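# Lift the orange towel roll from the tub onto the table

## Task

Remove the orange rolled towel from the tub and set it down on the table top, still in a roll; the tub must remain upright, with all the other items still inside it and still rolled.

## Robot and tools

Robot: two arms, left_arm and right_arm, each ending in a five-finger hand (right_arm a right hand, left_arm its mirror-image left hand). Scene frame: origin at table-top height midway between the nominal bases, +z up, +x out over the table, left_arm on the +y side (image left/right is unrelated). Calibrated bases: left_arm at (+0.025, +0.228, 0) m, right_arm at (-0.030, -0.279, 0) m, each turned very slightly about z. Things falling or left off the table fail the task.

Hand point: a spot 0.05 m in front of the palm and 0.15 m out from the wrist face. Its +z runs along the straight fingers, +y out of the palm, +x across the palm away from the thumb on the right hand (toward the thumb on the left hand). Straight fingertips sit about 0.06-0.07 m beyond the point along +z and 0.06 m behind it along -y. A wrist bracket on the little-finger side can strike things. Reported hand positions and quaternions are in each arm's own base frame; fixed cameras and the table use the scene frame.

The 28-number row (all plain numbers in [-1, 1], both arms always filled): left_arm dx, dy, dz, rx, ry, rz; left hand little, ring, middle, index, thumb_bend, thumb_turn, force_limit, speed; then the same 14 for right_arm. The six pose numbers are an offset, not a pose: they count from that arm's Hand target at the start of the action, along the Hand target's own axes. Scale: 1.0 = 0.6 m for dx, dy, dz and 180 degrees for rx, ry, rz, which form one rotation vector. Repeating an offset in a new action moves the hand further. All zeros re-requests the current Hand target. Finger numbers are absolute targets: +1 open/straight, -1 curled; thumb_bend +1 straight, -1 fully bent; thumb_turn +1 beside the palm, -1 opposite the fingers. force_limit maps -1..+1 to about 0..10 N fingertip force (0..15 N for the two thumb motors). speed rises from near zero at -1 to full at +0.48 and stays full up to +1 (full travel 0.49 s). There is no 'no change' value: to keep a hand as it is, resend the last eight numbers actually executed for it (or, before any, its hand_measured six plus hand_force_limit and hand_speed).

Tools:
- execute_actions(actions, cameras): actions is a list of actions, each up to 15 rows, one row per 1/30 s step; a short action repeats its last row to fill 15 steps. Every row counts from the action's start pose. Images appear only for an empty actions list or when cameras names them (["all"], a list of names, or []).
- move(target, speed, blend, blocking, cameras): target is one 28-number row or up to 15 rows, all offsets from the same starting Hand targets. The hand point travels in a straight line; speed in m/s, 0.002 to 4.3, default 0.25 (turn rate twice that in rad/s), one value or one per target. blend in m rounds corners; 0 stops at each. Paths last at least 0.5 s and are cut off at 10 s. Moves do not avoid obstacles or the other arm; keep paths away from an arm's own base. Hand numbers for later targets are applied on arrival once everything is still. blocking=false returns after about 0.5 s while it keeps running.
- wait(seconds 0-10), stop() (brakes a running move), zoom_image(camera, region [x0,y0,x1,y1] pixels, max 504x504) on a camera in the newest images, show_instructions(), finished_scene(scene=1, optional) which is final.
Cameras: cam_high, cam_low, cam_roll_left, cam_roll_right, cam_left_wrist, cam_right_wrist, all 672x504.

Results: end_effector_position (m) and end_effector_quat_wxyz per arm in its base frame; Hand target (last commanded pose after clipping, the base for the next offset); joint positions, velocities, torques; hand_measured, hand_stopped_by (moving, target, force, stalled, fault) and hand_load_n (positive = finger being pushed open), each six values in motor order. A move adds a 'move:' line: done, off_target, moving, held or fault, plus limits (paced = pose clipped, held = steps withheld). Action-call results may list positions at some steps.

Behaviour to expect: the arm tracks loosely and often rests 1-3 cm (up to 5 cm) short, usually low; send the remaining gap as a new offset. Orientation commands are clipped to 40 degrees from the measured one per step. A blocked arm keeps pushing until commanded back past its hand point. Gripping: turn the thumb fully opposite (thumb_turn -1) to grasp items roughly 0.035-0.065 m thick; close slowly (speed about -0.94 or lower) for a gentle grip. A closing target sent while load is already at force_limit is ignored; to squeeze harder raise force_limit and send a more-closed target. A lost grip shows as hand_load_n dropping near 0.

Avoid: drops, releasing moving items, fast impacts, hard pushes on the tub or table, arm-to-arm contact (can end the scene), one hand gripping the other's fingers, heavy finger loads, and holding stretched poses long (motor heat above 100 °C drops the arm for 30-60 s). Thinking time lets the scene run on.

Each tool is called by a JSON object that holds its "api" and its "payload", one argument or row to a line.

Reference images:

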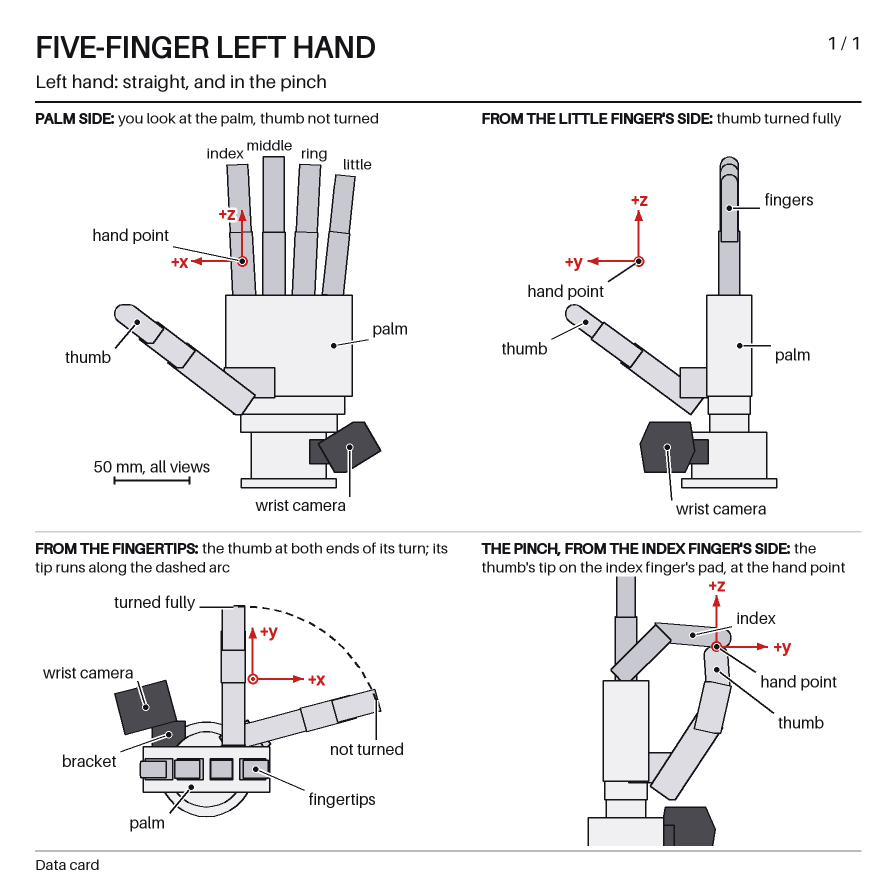

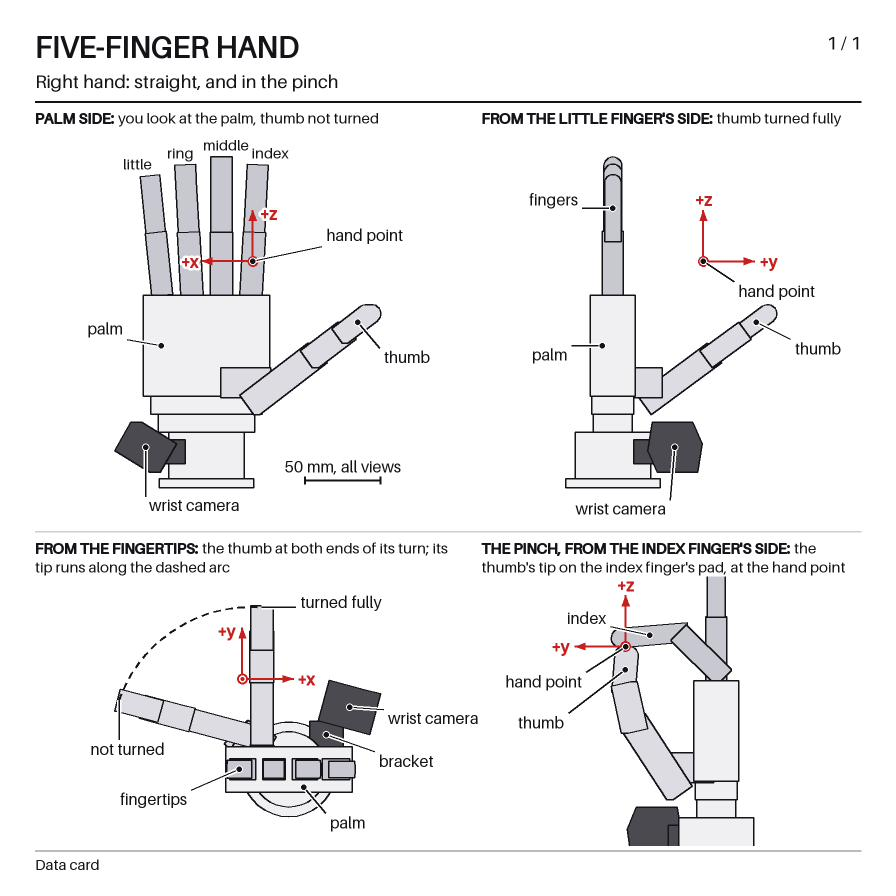

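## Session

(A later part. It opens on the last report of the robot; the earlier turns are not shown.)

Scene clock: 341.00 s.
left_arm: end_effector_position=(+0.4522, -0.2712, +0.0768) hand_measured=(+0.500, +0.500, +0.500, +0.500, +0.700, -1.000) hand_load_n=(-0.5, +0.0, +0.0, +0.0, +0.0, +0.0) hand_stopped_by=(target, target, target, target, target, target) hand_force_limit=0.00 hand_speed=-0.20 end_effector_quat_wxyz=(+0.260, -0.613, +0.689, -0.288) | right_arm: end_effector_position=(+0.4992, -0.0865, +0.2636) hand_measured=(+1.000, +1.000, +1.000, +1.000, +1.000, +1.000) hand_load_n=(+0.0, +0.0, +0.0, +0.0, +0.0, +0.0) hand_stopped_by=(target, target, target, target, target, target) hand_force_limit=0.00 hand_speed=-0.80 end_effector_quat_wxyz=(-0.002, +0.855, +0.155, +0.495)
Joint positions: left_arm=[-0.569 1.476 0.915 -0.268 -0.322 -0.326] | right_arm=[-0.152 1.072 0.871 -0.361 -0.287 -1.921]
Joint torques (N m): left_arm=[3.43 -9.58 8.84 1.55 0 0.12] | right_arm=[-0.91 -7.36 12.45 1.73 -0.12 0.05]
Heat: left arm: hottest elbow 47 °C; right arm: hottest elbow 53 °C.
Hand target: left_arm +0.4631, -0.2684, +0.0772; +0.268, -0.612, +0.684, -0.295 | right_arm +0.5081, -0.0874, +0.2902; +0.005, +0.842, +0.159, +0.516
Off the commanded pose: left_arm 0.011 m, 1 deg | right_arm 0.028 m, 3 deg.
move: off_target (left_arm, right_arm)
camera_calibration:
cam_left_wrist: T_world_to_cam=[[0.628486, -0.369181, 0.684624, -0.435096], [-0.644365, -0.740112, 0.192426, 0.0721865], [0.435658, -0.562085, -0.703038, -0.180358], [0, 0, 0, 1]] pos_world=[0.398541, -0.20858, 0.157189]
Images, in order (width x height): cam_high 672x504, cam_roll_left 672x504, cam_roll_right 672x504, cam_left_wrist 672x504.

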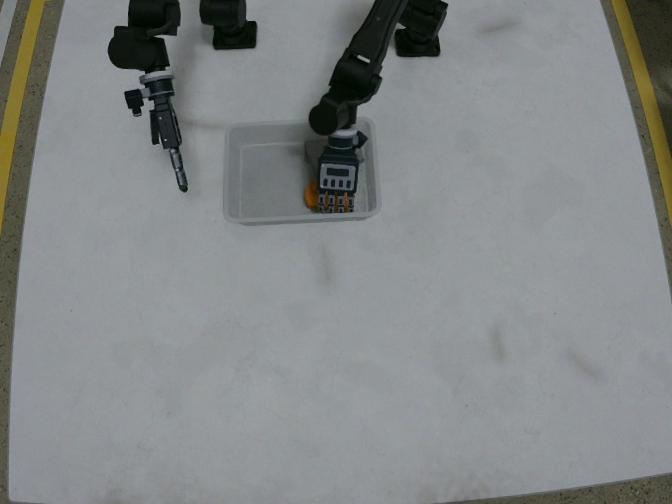

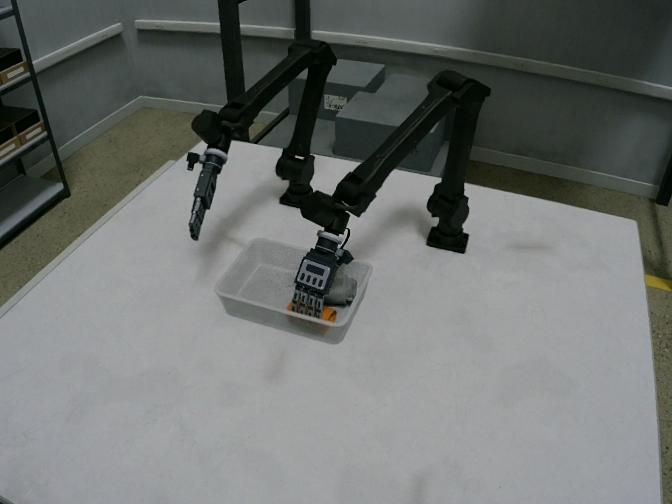

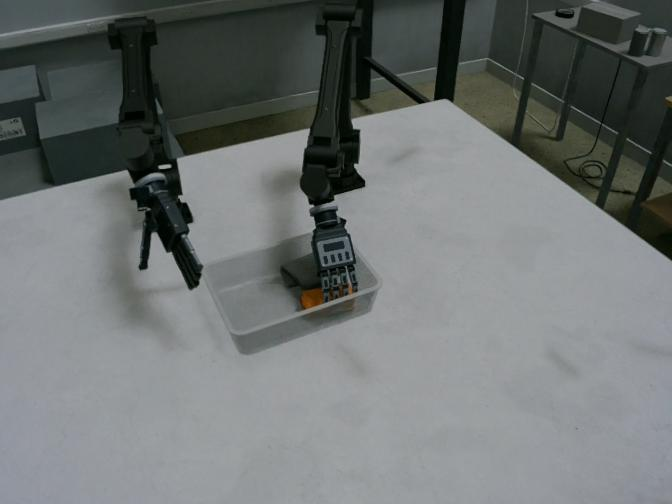

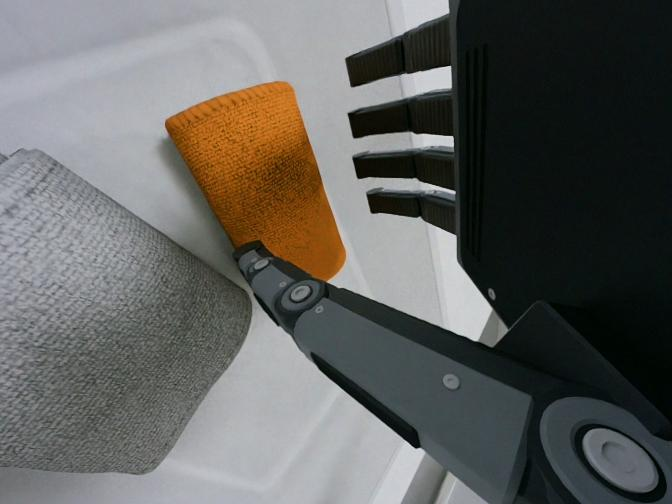

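{"api": "move", "payload": {
  "target": [0.001,0.0278,0.0163,0,0,0,0.5,0.5,0.5,0.5,0.7,-1,0,-0.2,0,0,0,0,0,0,1,1,1,1,1,1,0,-0.8],
  "speed": 0.05,
  "cameras": ["cam_high", "cam_roll_left", "cam_roll_right", "cam_left_wrist"]
}}

{"api": "zoom_image", "payload": {
  "camera": "cam_left_wrist",
  "region": [140, 20, 460, 320]
}}

{"api": "zoom_image", "payload": {
  "camera": "cam_roll_left",
  "region": [270, 260, 360, 350]
}}

{"api": "zoom_image", "payload": {
  "camera": "cam_roll_right",
  "region": [290, 250, 390, 340]
}}

{"api": "zoom_image", "payload": {
  "camera": "cam_high",
  "region": [290, 150, 390, 230]
}}

Scene clock: 424.40 s.
left_arm: end_effector_position=(+0.4496, -0.2695, +0.0567) hand_measured=(+0.500, +0.500, +0.500, +0.500, +0.700, -1.000) hand_load_n=(+0.0, +0.0, +0.5, +0.0, +0.0, +0.0) hand_stopped_by=(target, target, target, target, target, target) hand_force_limit=0.00 hand_speed=-0.20 end_effector_quat_wxyz=(+0.260, -0.613, +0.689, -0.287) | right_arm: end_effector_position=(+0.4992, -0.0865, +0.2636) hand_measured=(+1.000, +1.000, +1.000, +1.000, +1.000, +1.000) hand_load_n=(+0.0, +0.0, +0.0, +0.0, +0.0, +0.0) hand_stopped_by=(target, target, target, target, target, target) hand_force_limit=0.00 hand_speed=-0.80 end_effector_quat_wxyz=(-0.002, +0.855, +0.155, +0.495)
Joint positions: left_arm=[-0.569 1.502 0.881 -0.21 -0.322 -0.326] | right_arm=[-0.152 1.072 0.871 -0.361 -0.287 -1.921]
Joint torques (N m): left_arm=[2.9 -9.58 8.62 1.55 -0.13 0.08] | right_arm=[-0.91 -7.36 12.45 1.72 -0.12 0.05]
Heat: left arm: hottest elbow 47 °C; right arm: hottest elbow 54 °C.
Hand target: left_arm +0.4588, -0.2685, +0.0584; +0.268, -0.612, +0.684, -0.295 | right_arm +0.5081, -0.0874, +0.2902; +0.005, +0.842, +0.159, +0.516
Off the commanded pose: left_arm 0.009 m, 1 deg | right_arm 0.028 m, 3 deg.
move: off_target (right_arm)
camera_calibration:
cam_left_wrist: T_world_to_cam=[[0.629322, -0.369784, 0.683531, -0.419481], [-0.644149, -0.740257, 0.192591, 0.0754889], [0.434771, -0.561498, -0.704055, -0.191887], [0, 0, 0, 1]] pos_world=[0.396042, -0.20698, 0.137091]
Images, in order (width x height): cam_high 672x504, cam_roll_left 672x504, cam_roll_right 672x504, cam_left_wrist 672x504.

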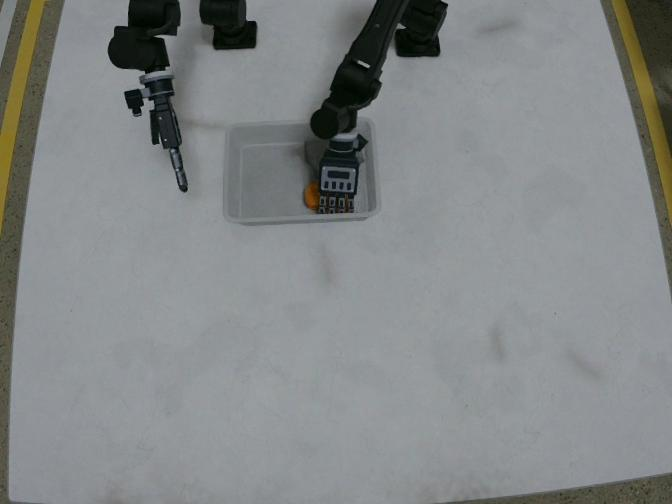

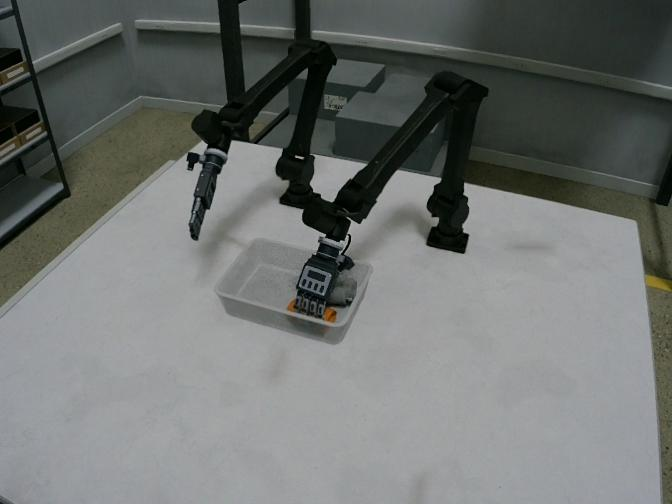

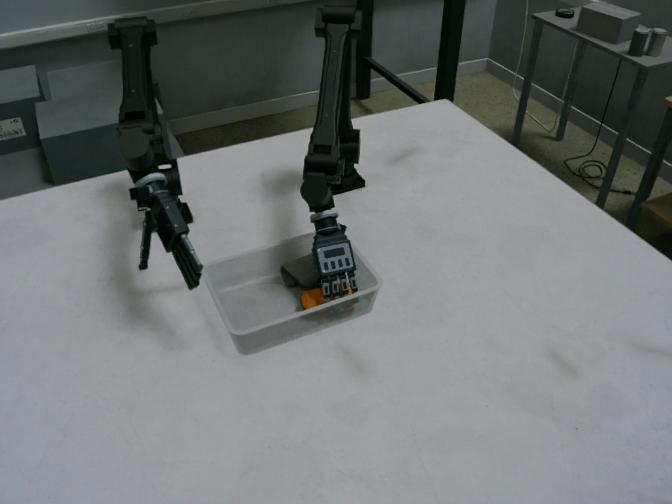

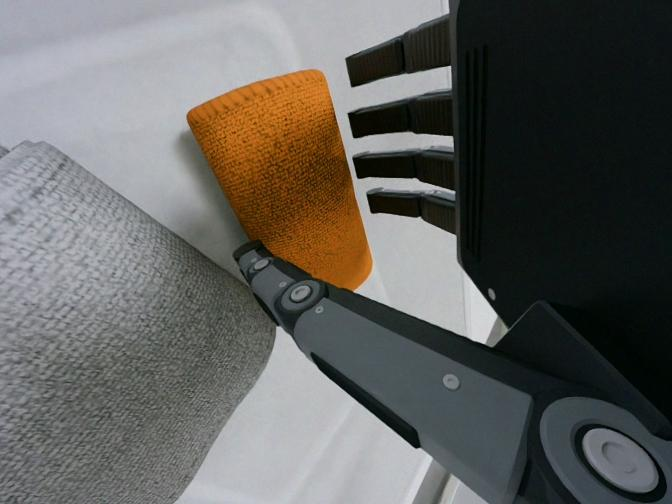

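Scaled by 1.575.

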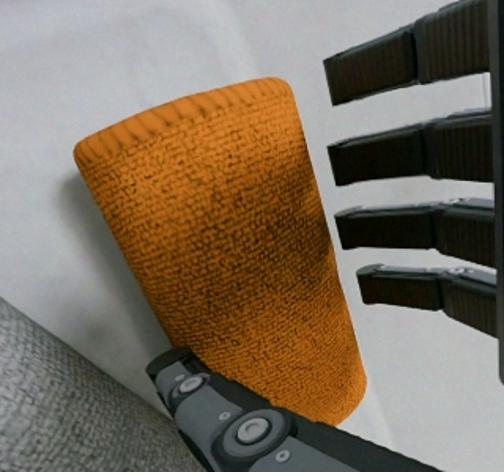

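Scaled by 5.600.

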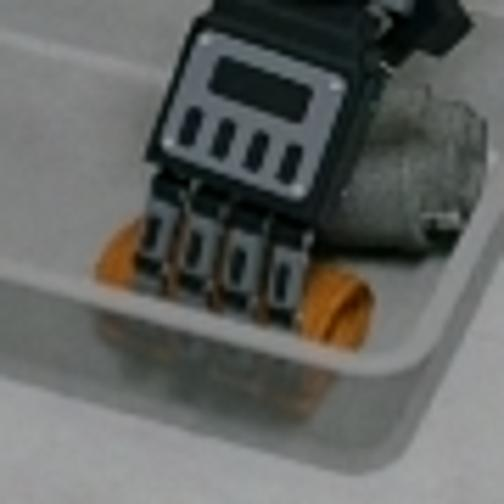

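Scaled by 5.040.

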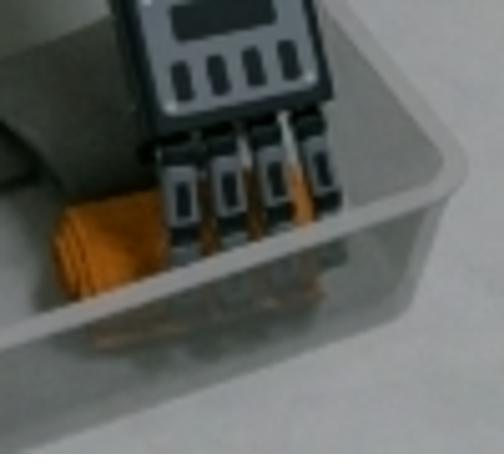

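Scaled by 5.040.

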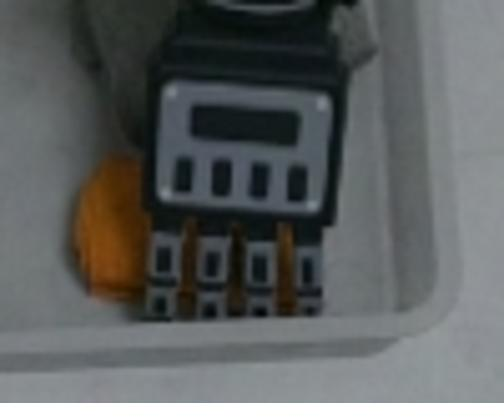

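{"api": "move", "payload": {
  "target": [0.0019,0.018,0.016,0,0,0,0.5,0.5,0.5,0.5,0.7,-1,0,-0.2,0,0,0,0,0,0,1,1,1,1,1,1,0,-0.8],
  "speed": 0.04,
  "cameras": ["cam_high", "cam_roll_left", "cam_roll_right", "cam_left_wrist"]
}}

{"api": "zoom_image", "payload": {
  "camera": "cam_roll_left",
  "region": [270, 260, 360, 350]
}}

{"api": "zoom_image", "payload": {
  "camera": "cam_roll_right",
  "region": [290, 250, 390, 340]
}}

Scene clock: 453.00 s.
left_arm: end_effector_position=(+0.4501, -0.2698, +0.0435) hand_measured=(+0.500, +0.500, +0.500, +0.500, +0.700, -1.000) hand_load_n=(+0.0, +0.0, +0.0, +0.0, +0.0, +0.0) hand_stopped_by=(target, target, target, target, target, target) hand_force_limit=0.00 hand_speed=-0.20 end_effector_quat_wxyz=(+0.260, -0.613, +0.689, -0.288) | right_arm: end_effector_position=(+0.4992, -0.0865, +0.2636) hand_measured=(+1.000, +1.000, +1.000, +1.000, +1.000, +1.000) hand_load_n=(+0.0, +0.0, +0.0, +0.0, +0.0, +0.5) hand_stopped_by=(target, target, target, target, target, target) hand_force_limit=0.00 hand_speed=-0.80 end_effector_quat_wxyz=(-0.002, +0.855, +0.155, +0.495)
Joint positions: left_arm=[-0.569 1.527 0.866 -0.168 -0.322 -0.326] | right_arm=[-0.152 1.072 0.871 -0.361 -0.287 -1.921]
Joint torques (N m): left_arm=[2.78 -9.76 8.27 1.46 -0.24 0.08] | right_arm=[-0.91 -7.36 12.45 1.73 -0.12 0.05]
Heat: left arm: hottest elbow 47 °C; right arm: hottest elbow 54 °C.
Hand target: left_arm +0.4584, -0.2695, +0.0439; +0.268, -0.612, +0.684, -0.295 | right_arm +0.5081, -0.0874, +0.2902; +0.005, +0.842, +0.159, +0.516
Off the commanded pose: left_arm 0.008 m, 1 deg | right_arm 0.028 m, 3 deg.
move: off_target (right_arm)
camera_calibration:
cam_left_wrist: T_world_to_cam=[[0.628486, -0.369181, 0.684624, -0.410499], [-0.644365, -0.740112, 0.192426, 0.0782033], [0.435658, -0.562085, -0.703038, -0.202123], [0, 0, 0, 1]] pos_world=[0.396441, -0.20728, 0.123889]
Images, in order (width x height): cam_high 672x504, cam_roll_left 672x504, cam_roll_right 672x504, cam_left_wrist 672x504.

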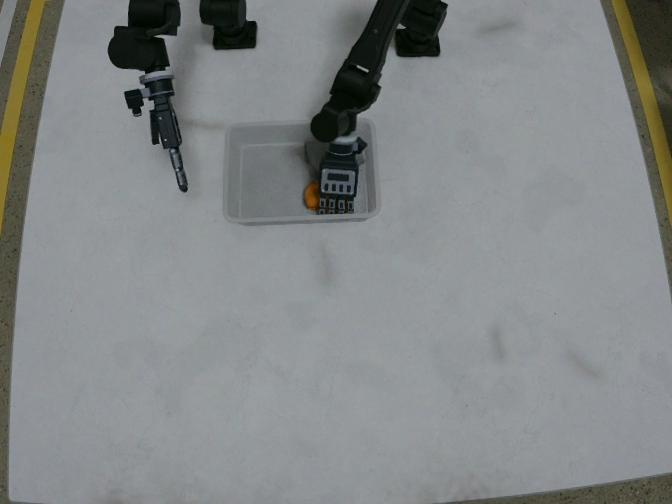

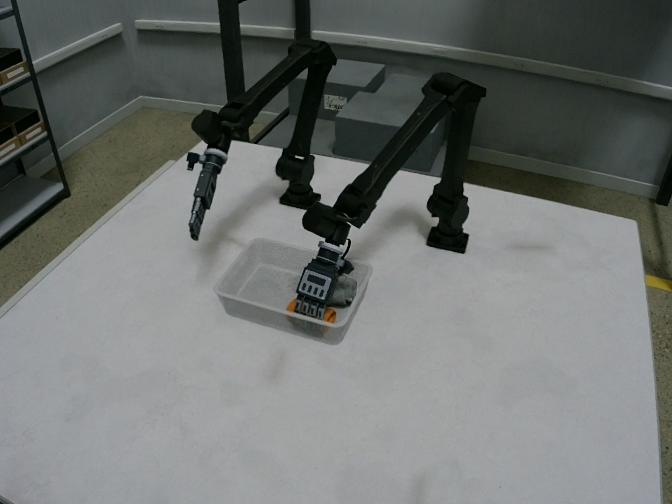

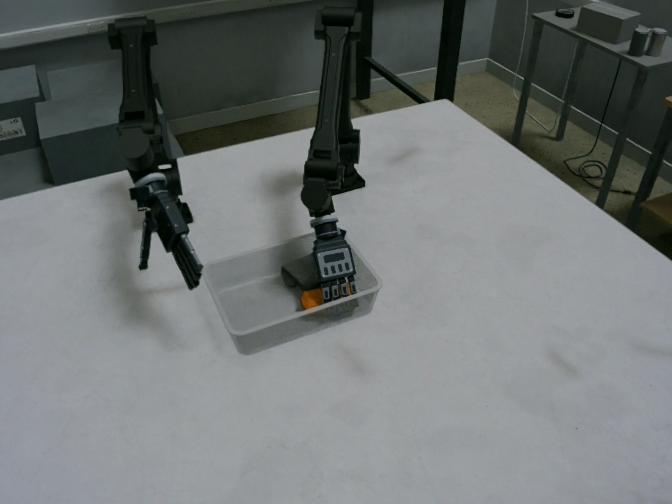

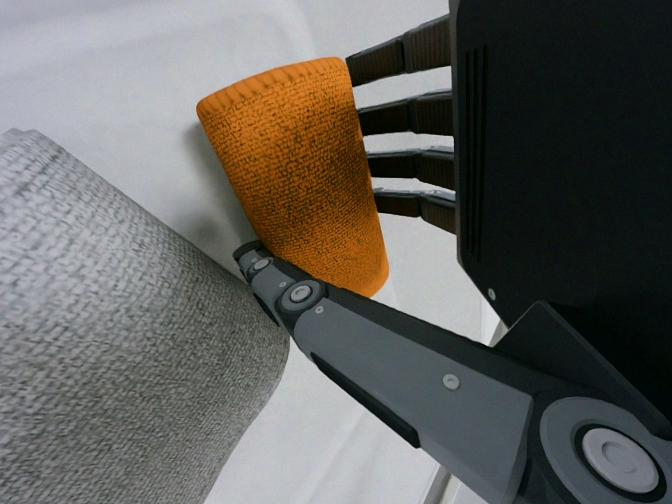

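Scaled by 5.600.

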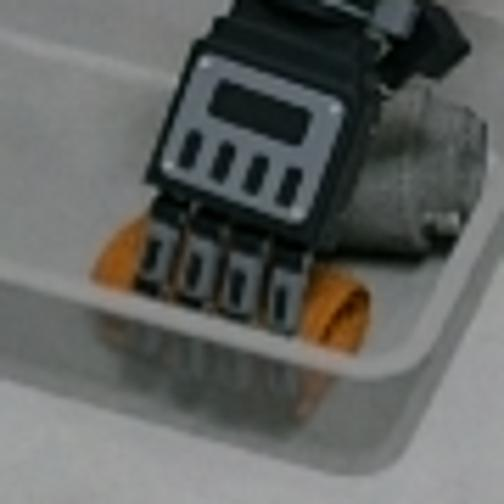

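Scaled by 5.040.

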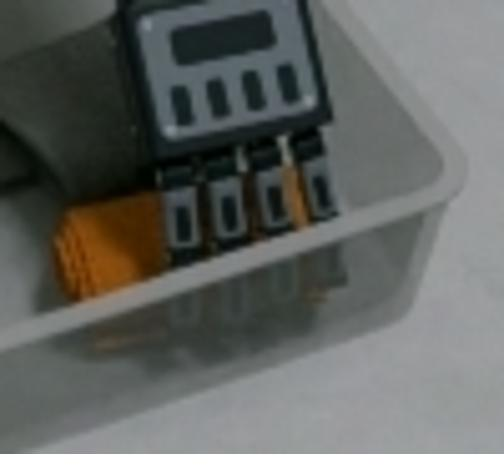

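{"api": "move", "payload": {
  "target": [0,0,0,0,0,0,0.0,0.0,0.0,0.0,0.4,-1,-0.7,-0.92,0,0,0,0,0,0,1,1,1,1,1,1,0,-0.8],
  "speed": 0.04,
  "cameras": ["cam_high", "cam_roll_left", "cam_roll_right", "cam_left_wrist"]
}}

{"api": "zoom_image", "payload": {
  "camera": "cam_roll_left",
  "region": [270, 260, 360, 350]
}}

{"api": "zoom_image", "payload": {
  "camera": "cam_roll_right",
  "region": [290, 250, 390, 340]
}}

Scene clock: 465.23 s.
left_arm: end_effector_position=(+0.4520, -0.2701, +0.0447) hand_measured=(+0.000, +0.090, +0.120, +0.112, +0.514, -1.000) hand_load_n=(+1.0, +0.5, +0.0, +1.5, +3.0, +1.0) hand_stopped_by=(target, force, force, force, force, target) hand_force_limit=-0.70 hand_speed=-0.92 end_effector_quat_wxyz=(+0.261, -0.613, +0.687, -0.291) | right_arm: end_effector_position=(+0.4992, -0.0865, +0.2636) hand_measured=(+1.000, +1.000, +1.000, +1.000, +1.000, +1.000) hand_load_n=(+0.5, +0.0, +0.0, +0.0, +0.0, +0.0) hand_stopped_by=(target, target, target, target, target, target) hand_force_limit=0.00 hand_speed=-0.80 end_effector_quat_wxyz=(-0.002, +0.855, +0.155, +0.495)
Joint positions: left_arm=[-0.567 1.527 0.866 -0.161 -0.322 -0.326] | right_arm=[-0.152 1.072 0.871 -0.361 -0.287 -1.921]
Joint torques (N m): left_arm=[2.32 -8.94 8.31 1.26 -0.21 0.07] | right_arm=[-0.91 -7.36 12.46 1.73 -0.12 0.05]
Heat: left arm: hottest elbow 46 °C; right arm: hottest elbow 54 °C.
Hand target: left_arm +0.4584, -0.2695, +0.0439; +0.268, -0.612, +0.684, -0.295 | right_arm +0.5081, -0.0874, +0.2902; +0.005, +0.842, +0.159, +0.516
Off the commanded pose: left_arm 0.006 m, 1 deg | right_arm 0.028 m, 3 deg.
move: off_target (right_arm)
camera_calibration:
cam_left_wrist: T_world_to_cam=[[0.624601, -0.365436, 0.690167, -0.410083], [-0.644484, -0.740308, 0.191272, 0.0790749], [0.441038, -0.56427, -0.697914, -0.205504], [0, 0, 0, 1]] pos_world=[0.397736, -0.207279, 0.124477]
Images, in order (width x height): cam_high 672x504, cam_roll_left 672x504, cam_roll_right 672x504, cam_left_wrist 672x504.

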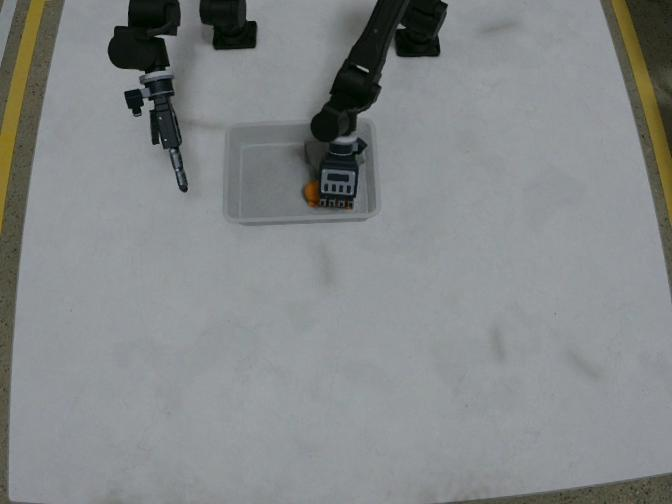

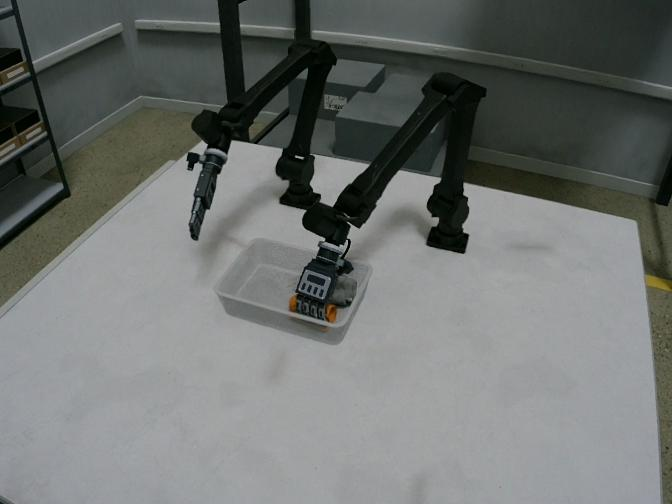

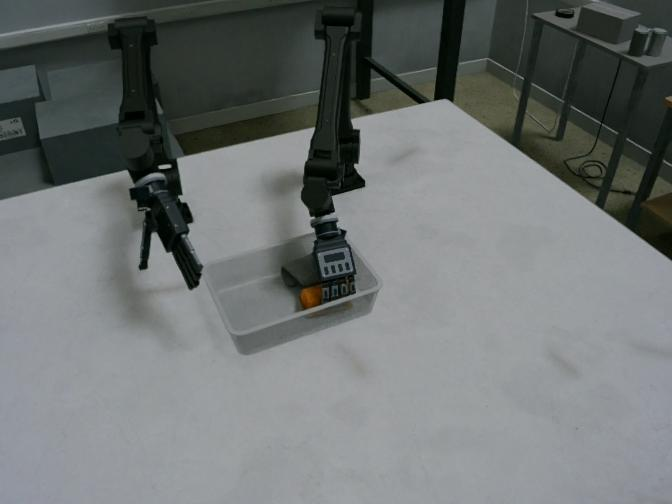

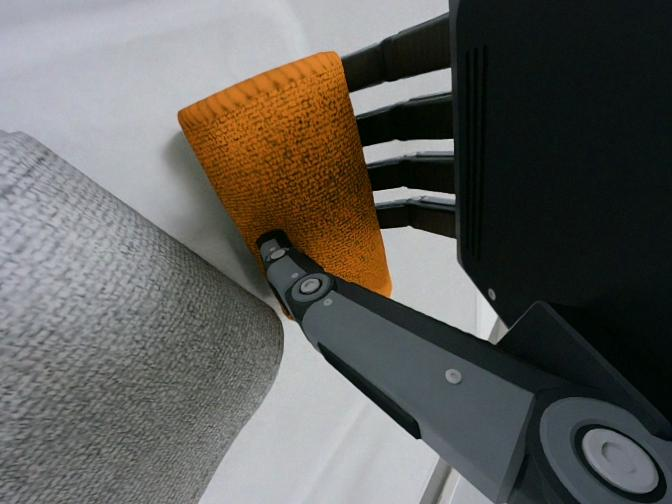

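Scaled by 5.600.

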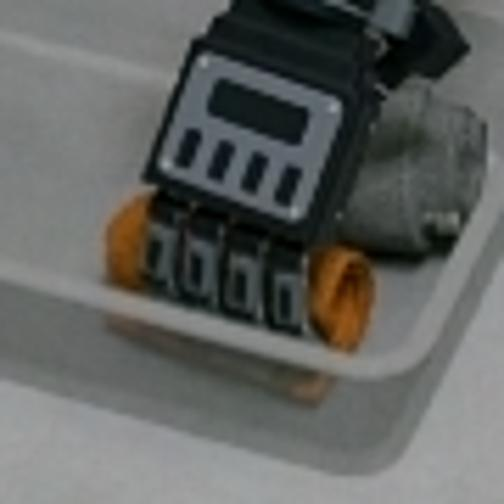

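Scaled by 5.040.

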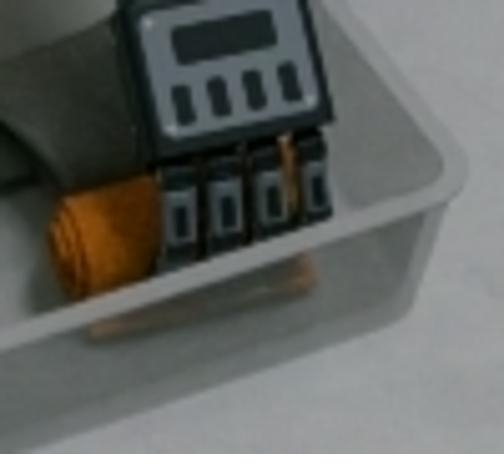

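{"api": "move", "payload": {
  "target": [0,0,0,0,0,0,-0.25,-0.2,-0.2,-0.2,0.2,-1,-0.5,-0.92,0,0,0,0,0,0,1,1,1,1,1,1,0,-0.8],
  "speed": 0.04,
  "cameras": ["cam_high", "cam_roll_left", "cam_roll_right", "cam_left_wrist"]
}}

{"api": "zoom_image", "payload": {
  "camera": "cam_roll_left",
  "region": [270, 260, 360, 350]
}}

{"api": "zoom_image", "payload": {
  "camera": "cam_roll_right",
  "region": [290, 250, 390, 340]
}}

Scene clock: 481.23 s.
left_arm: end_effector_position=(+0.4526, -0.2705, +0.0452) hand_measured=(-0.186, -0.014, +0.054, +0.062, +0.502, -1.000) hand_load_n=(+2.5, +1.0, +1.5, +1.5, +6.5, +3.5) hand_stopped_by=(force, force, force, force, force, target) hand_force_limit=-0.50 hand_speed=-0.92 end_effector_quat_wxyz=(+0.261, -0.613, +0.686, -0.292) | right_arm: end_effector_position=(+0.4992, -0.0865, +0.2636) hand_measured=(+1.000, +1.000, +1.000, +1.000, +1.000, +1.000) hand_load_n=(+0.0, +0.0, +0.0, +0.0, +0.0, -0.5) hand_stopped_by=(target, target, target, target, target, target) hand_force_limit=0.00 hand_speed=-0.80 end_effector_quat_wxyz=(-0.002, +0.855, +0.155, +0.495)
Joint positions: left_arm=[-0.567 1.527 0.866 -0.158 -0.322 -0.326] | right_arm=[-0.152 1.072 0.871 -0.361 -0.287 -1.921]
Joint torques (N m): left_arm=[2.84 -9.29 8.34 1.14 -0.21 0.08] | right_arm=[-0.97 -7.36 12.46 1.73 -0.12 0.05]
Heat: left arm: hottest elbow 46 °C; right arm: hottest elbow 54 °C.
Hand target: left_arm +0.4584, -0.2695, +0.0439; +0.268, -0.612, +0.684, -0.295 | right_arm +0.5081, -0.0874, +0.2902; +0.005, +0.842, +0.159, +0.516
Off the commanded pose: left_arm 0.006 m, 1 deg | right_arm 0.028 m, 3 deg.
move: off_target (right_arm)
camera_calibration:
cam_left_wrist: T_world_to_cam=[[0.622772, -0.364308, 0.692413, -0.409894], [-0.645026, -0.739949, 0.190832, 0.0794182], [0.442829, -0.565469, -0.695807, -0.206936], [0, 0, 0, 1]] pos_world=[0.398135, -0.207578, 0.124673]
Images, in order (width x height): cam_high 672x504, cam_roll_left 672x504, cam_roll_right 672x504, cam_left_wrist 672x504.

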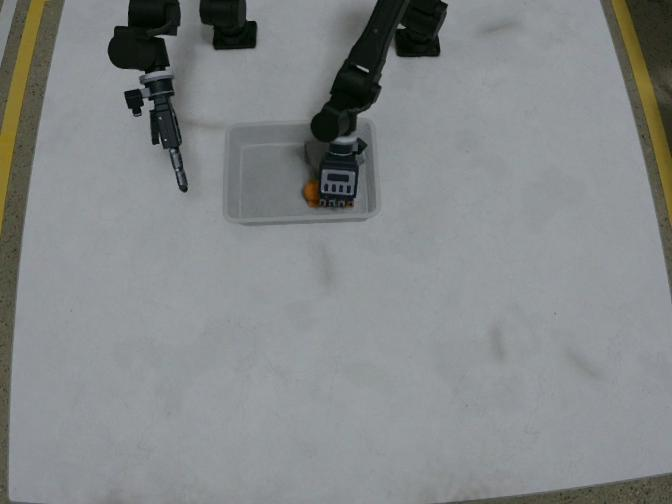

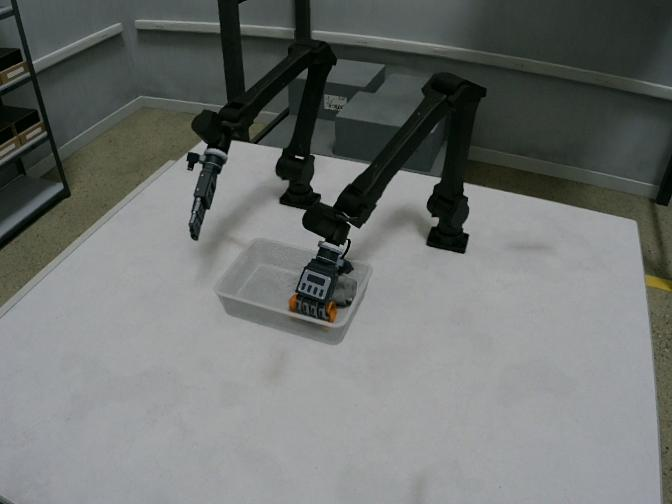

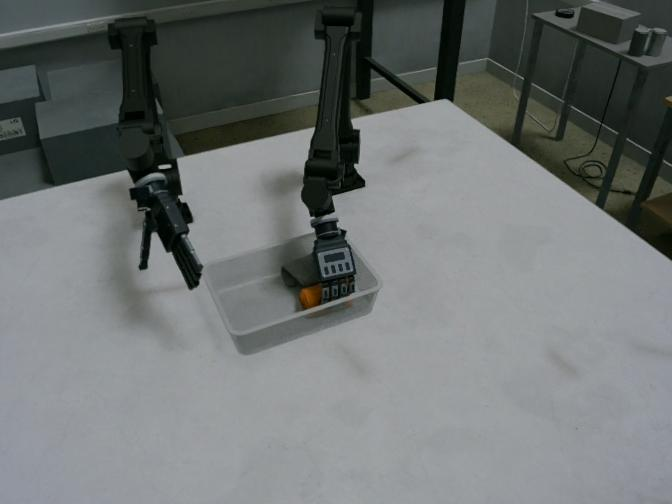

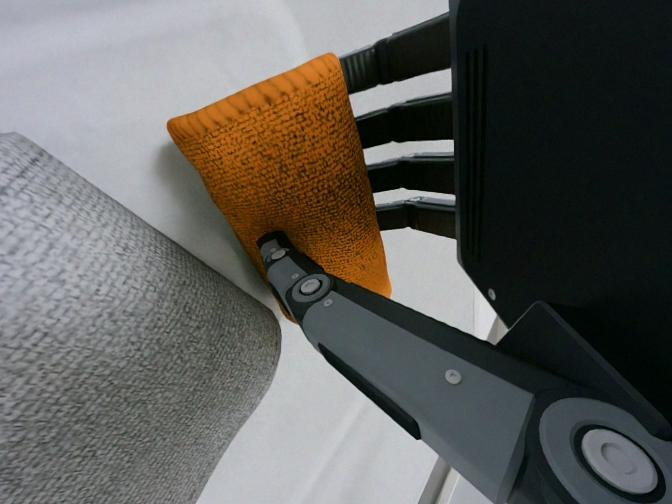

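Scaled by 5.600.

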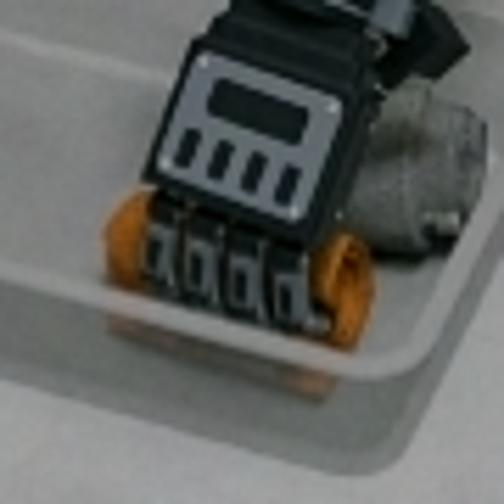

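Scaled by 5.040.

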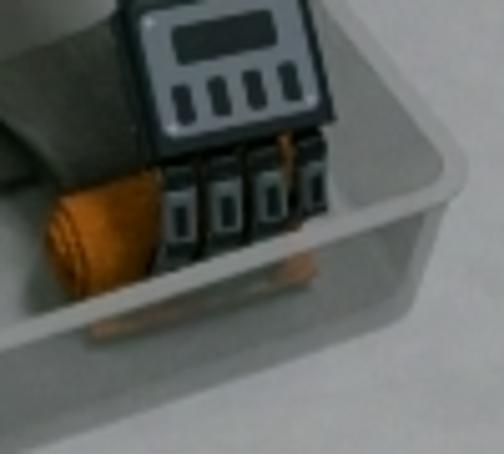

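{"api": "move", "payload": {
  "target": [-0.0005,-0.0732,-0.0685,0,0,0,-0.25,-0.2,-0.2,-0.2,0.2,-1,-0.5,-0.92,0,0,0,0,0,0,1,1,1,1,1,1,0,-0.8],
  "speed": 0.06,
  "cameras": ["cam_high", "cam_low", "cam_roll_left", "cam_roll_right", "cam_left_wrist"]
}}

{"api": "zoom_image", "payload": {
  "camera": "cam_roll_left",
  "region": [250, 220, 370, 350]
}}

{"api": "zoom_image", "payload": {
  "camera": "cam_roll_right",
  "region": [270, 220, 390, 340]
}}

Scene clock: 493.60 s.
left_arm: end_effector_position=(+0.4365, -0.2602, +0.0709) hand_measured=(-0.186, -0.014, +0.054, +0.062, +0.502, -1.000) hand_load_n=(+1.5, +1.0, +2.0, +1.5, +5.5, +3.0) hand_stopped_by=(force, force, force, force, force, target) hand_force_limit=-0.50 hand_speed=-0.92 end_effector_quat_wxyz=(+0.255, -0.615, +0.695, -0.270) | right_arm: end_effector_position=(+0.4992, -0.0865, +0.2636) hand_measured=(+1.000, +1.000, +1.000, +1.000, +1.000, +1.000) hand_load_n=(+0.0, +0.0, +0.0, +0.5, +0.0, +0.0) hand_stopped_by=(target, target, target, target, target, target) hand_force_limit=0.00 hand_speed=-0.80 end_effector_quat_wxyz=(-0.002, +0.855, +0.155, +0.495)
Joint positions: left_arm=[-0.567 1.452 0.887 -0.303 -0.322 -0.326] | right_arm=[-0.152 1.072 0.871 -0.361 -0.287 -1.921]
Joint torques (N m): left_arm=[2.61 -11.16 13.42 0.05 -0.2 0.11] | right_arm=[-0.91 -7.36 12.45 1.73 -0.12 0.05]
Heat: left arm: hottest elbow 46 °C; right arm: hottest elbow 54 °C.
Hand target: left_arm +0.4583, -0.2695, +0.1041; +0.268, -0.612, +0.684, -0.295 | right_arm +0.5081, -0.0874, +0.2902; +0.005, +0.842, +0.159, +0.516
Off the commanded pose: left_arm 0.041 m, 3 deg | right_arm 0.028 m, 3 deg.
move: off_target (left_arm, right_arm)
camera_calibration:
cam_left_wrist: T_world_to_cam=[[0.650672, -0.382117, 0.656211, -0.428145], [-0.636976, -0.745096, 0.197724, 0.0663975], [0.413387, -0.546644, -0.728212, -0.15597], [0, 0, 0, 1]] pos_world=[0.385352, -0.199389, 0.154246]
Images, in order (width x height): cam_high 672x504, cam_low 672x504, cam_roll_left 672x504, cam_roll_right 672x504, cam_left_wrist 672x504.

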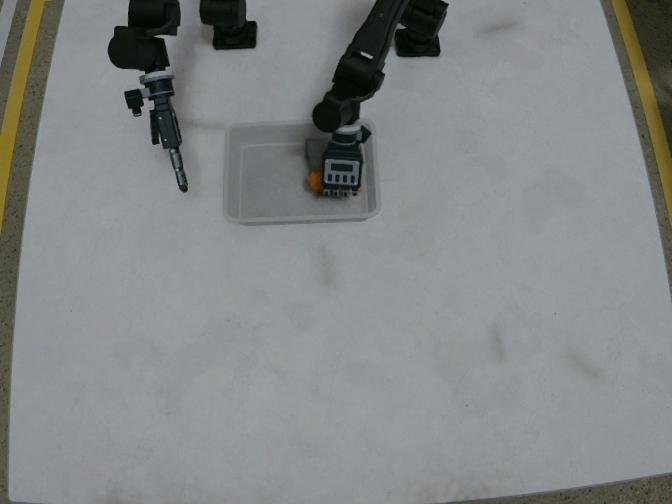

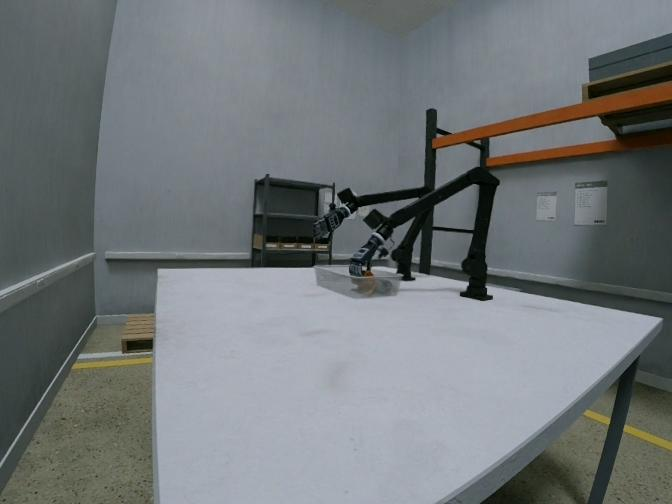

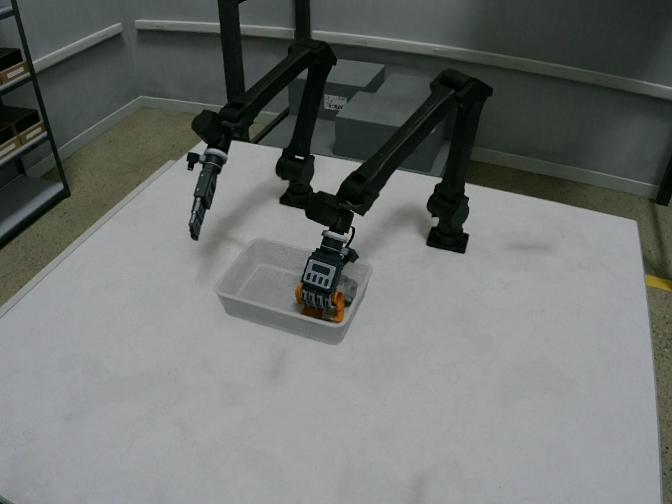

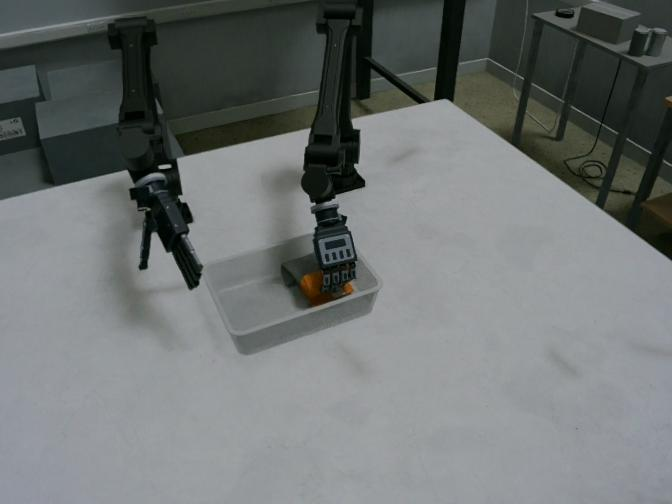

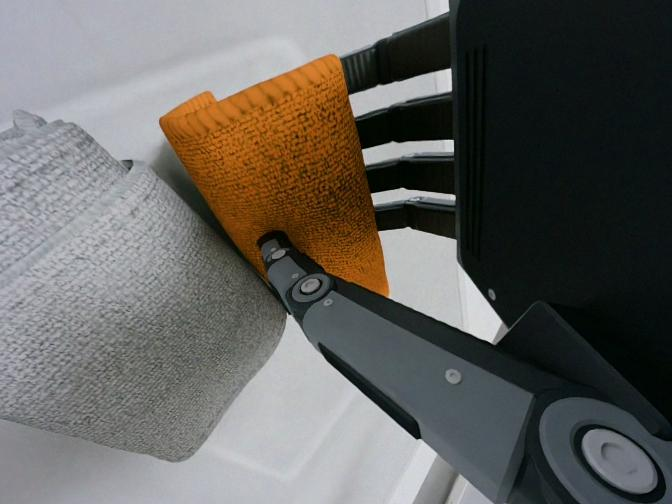

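Scaled by 3.877.

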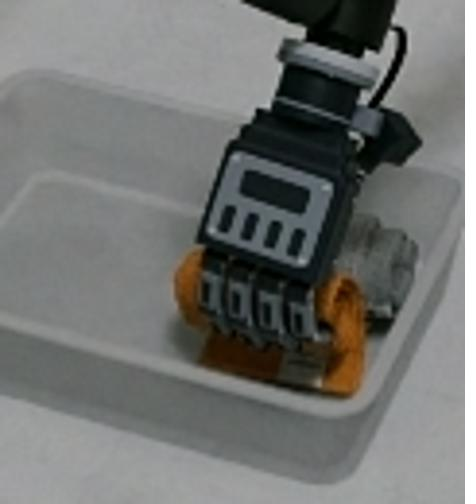

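Scaled by 4.200.

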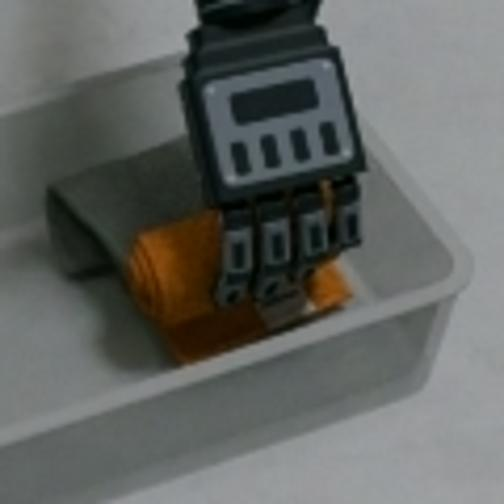

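{"api": "zoom_image", "payload": {
  "camera": "cam_left_wrist",
  "region": [130, 20, 420, 320]
}}

{"api": "zoom_image", "payload": {
  "camera": "cam_low",
  "region": [310, 220, 420, 310]
}}

{"api": "zoom_image", "payload": {
  "camera": "cam_roll_left",
  "region": [285, 270, 355, 335]
}}

{"api": "zoom_image", "payload": {
  "camera": "cam_roll_right",
  "region": [290, 255, 370, 320]
}}

Scaled by 1.680.

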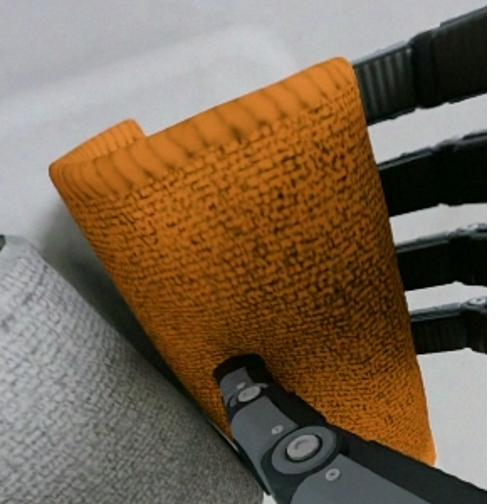

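Scaled by 4.582.

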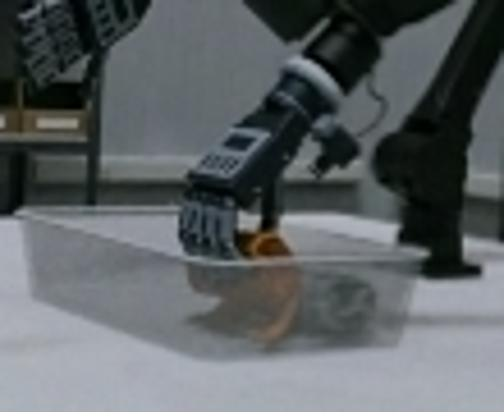

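Scaled by 7.200.

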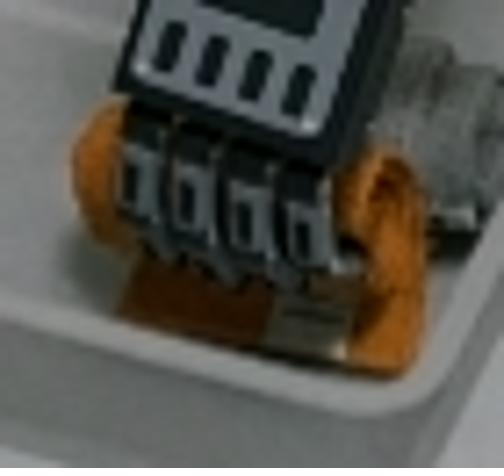

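Scaled by 6.300.

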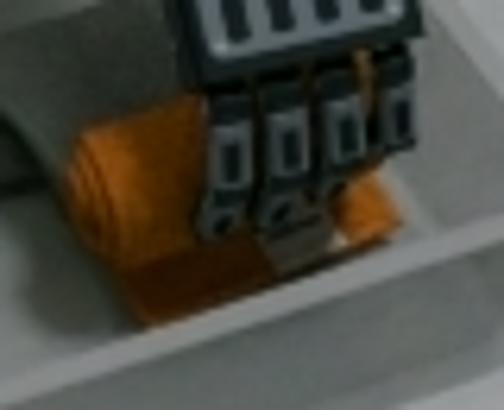

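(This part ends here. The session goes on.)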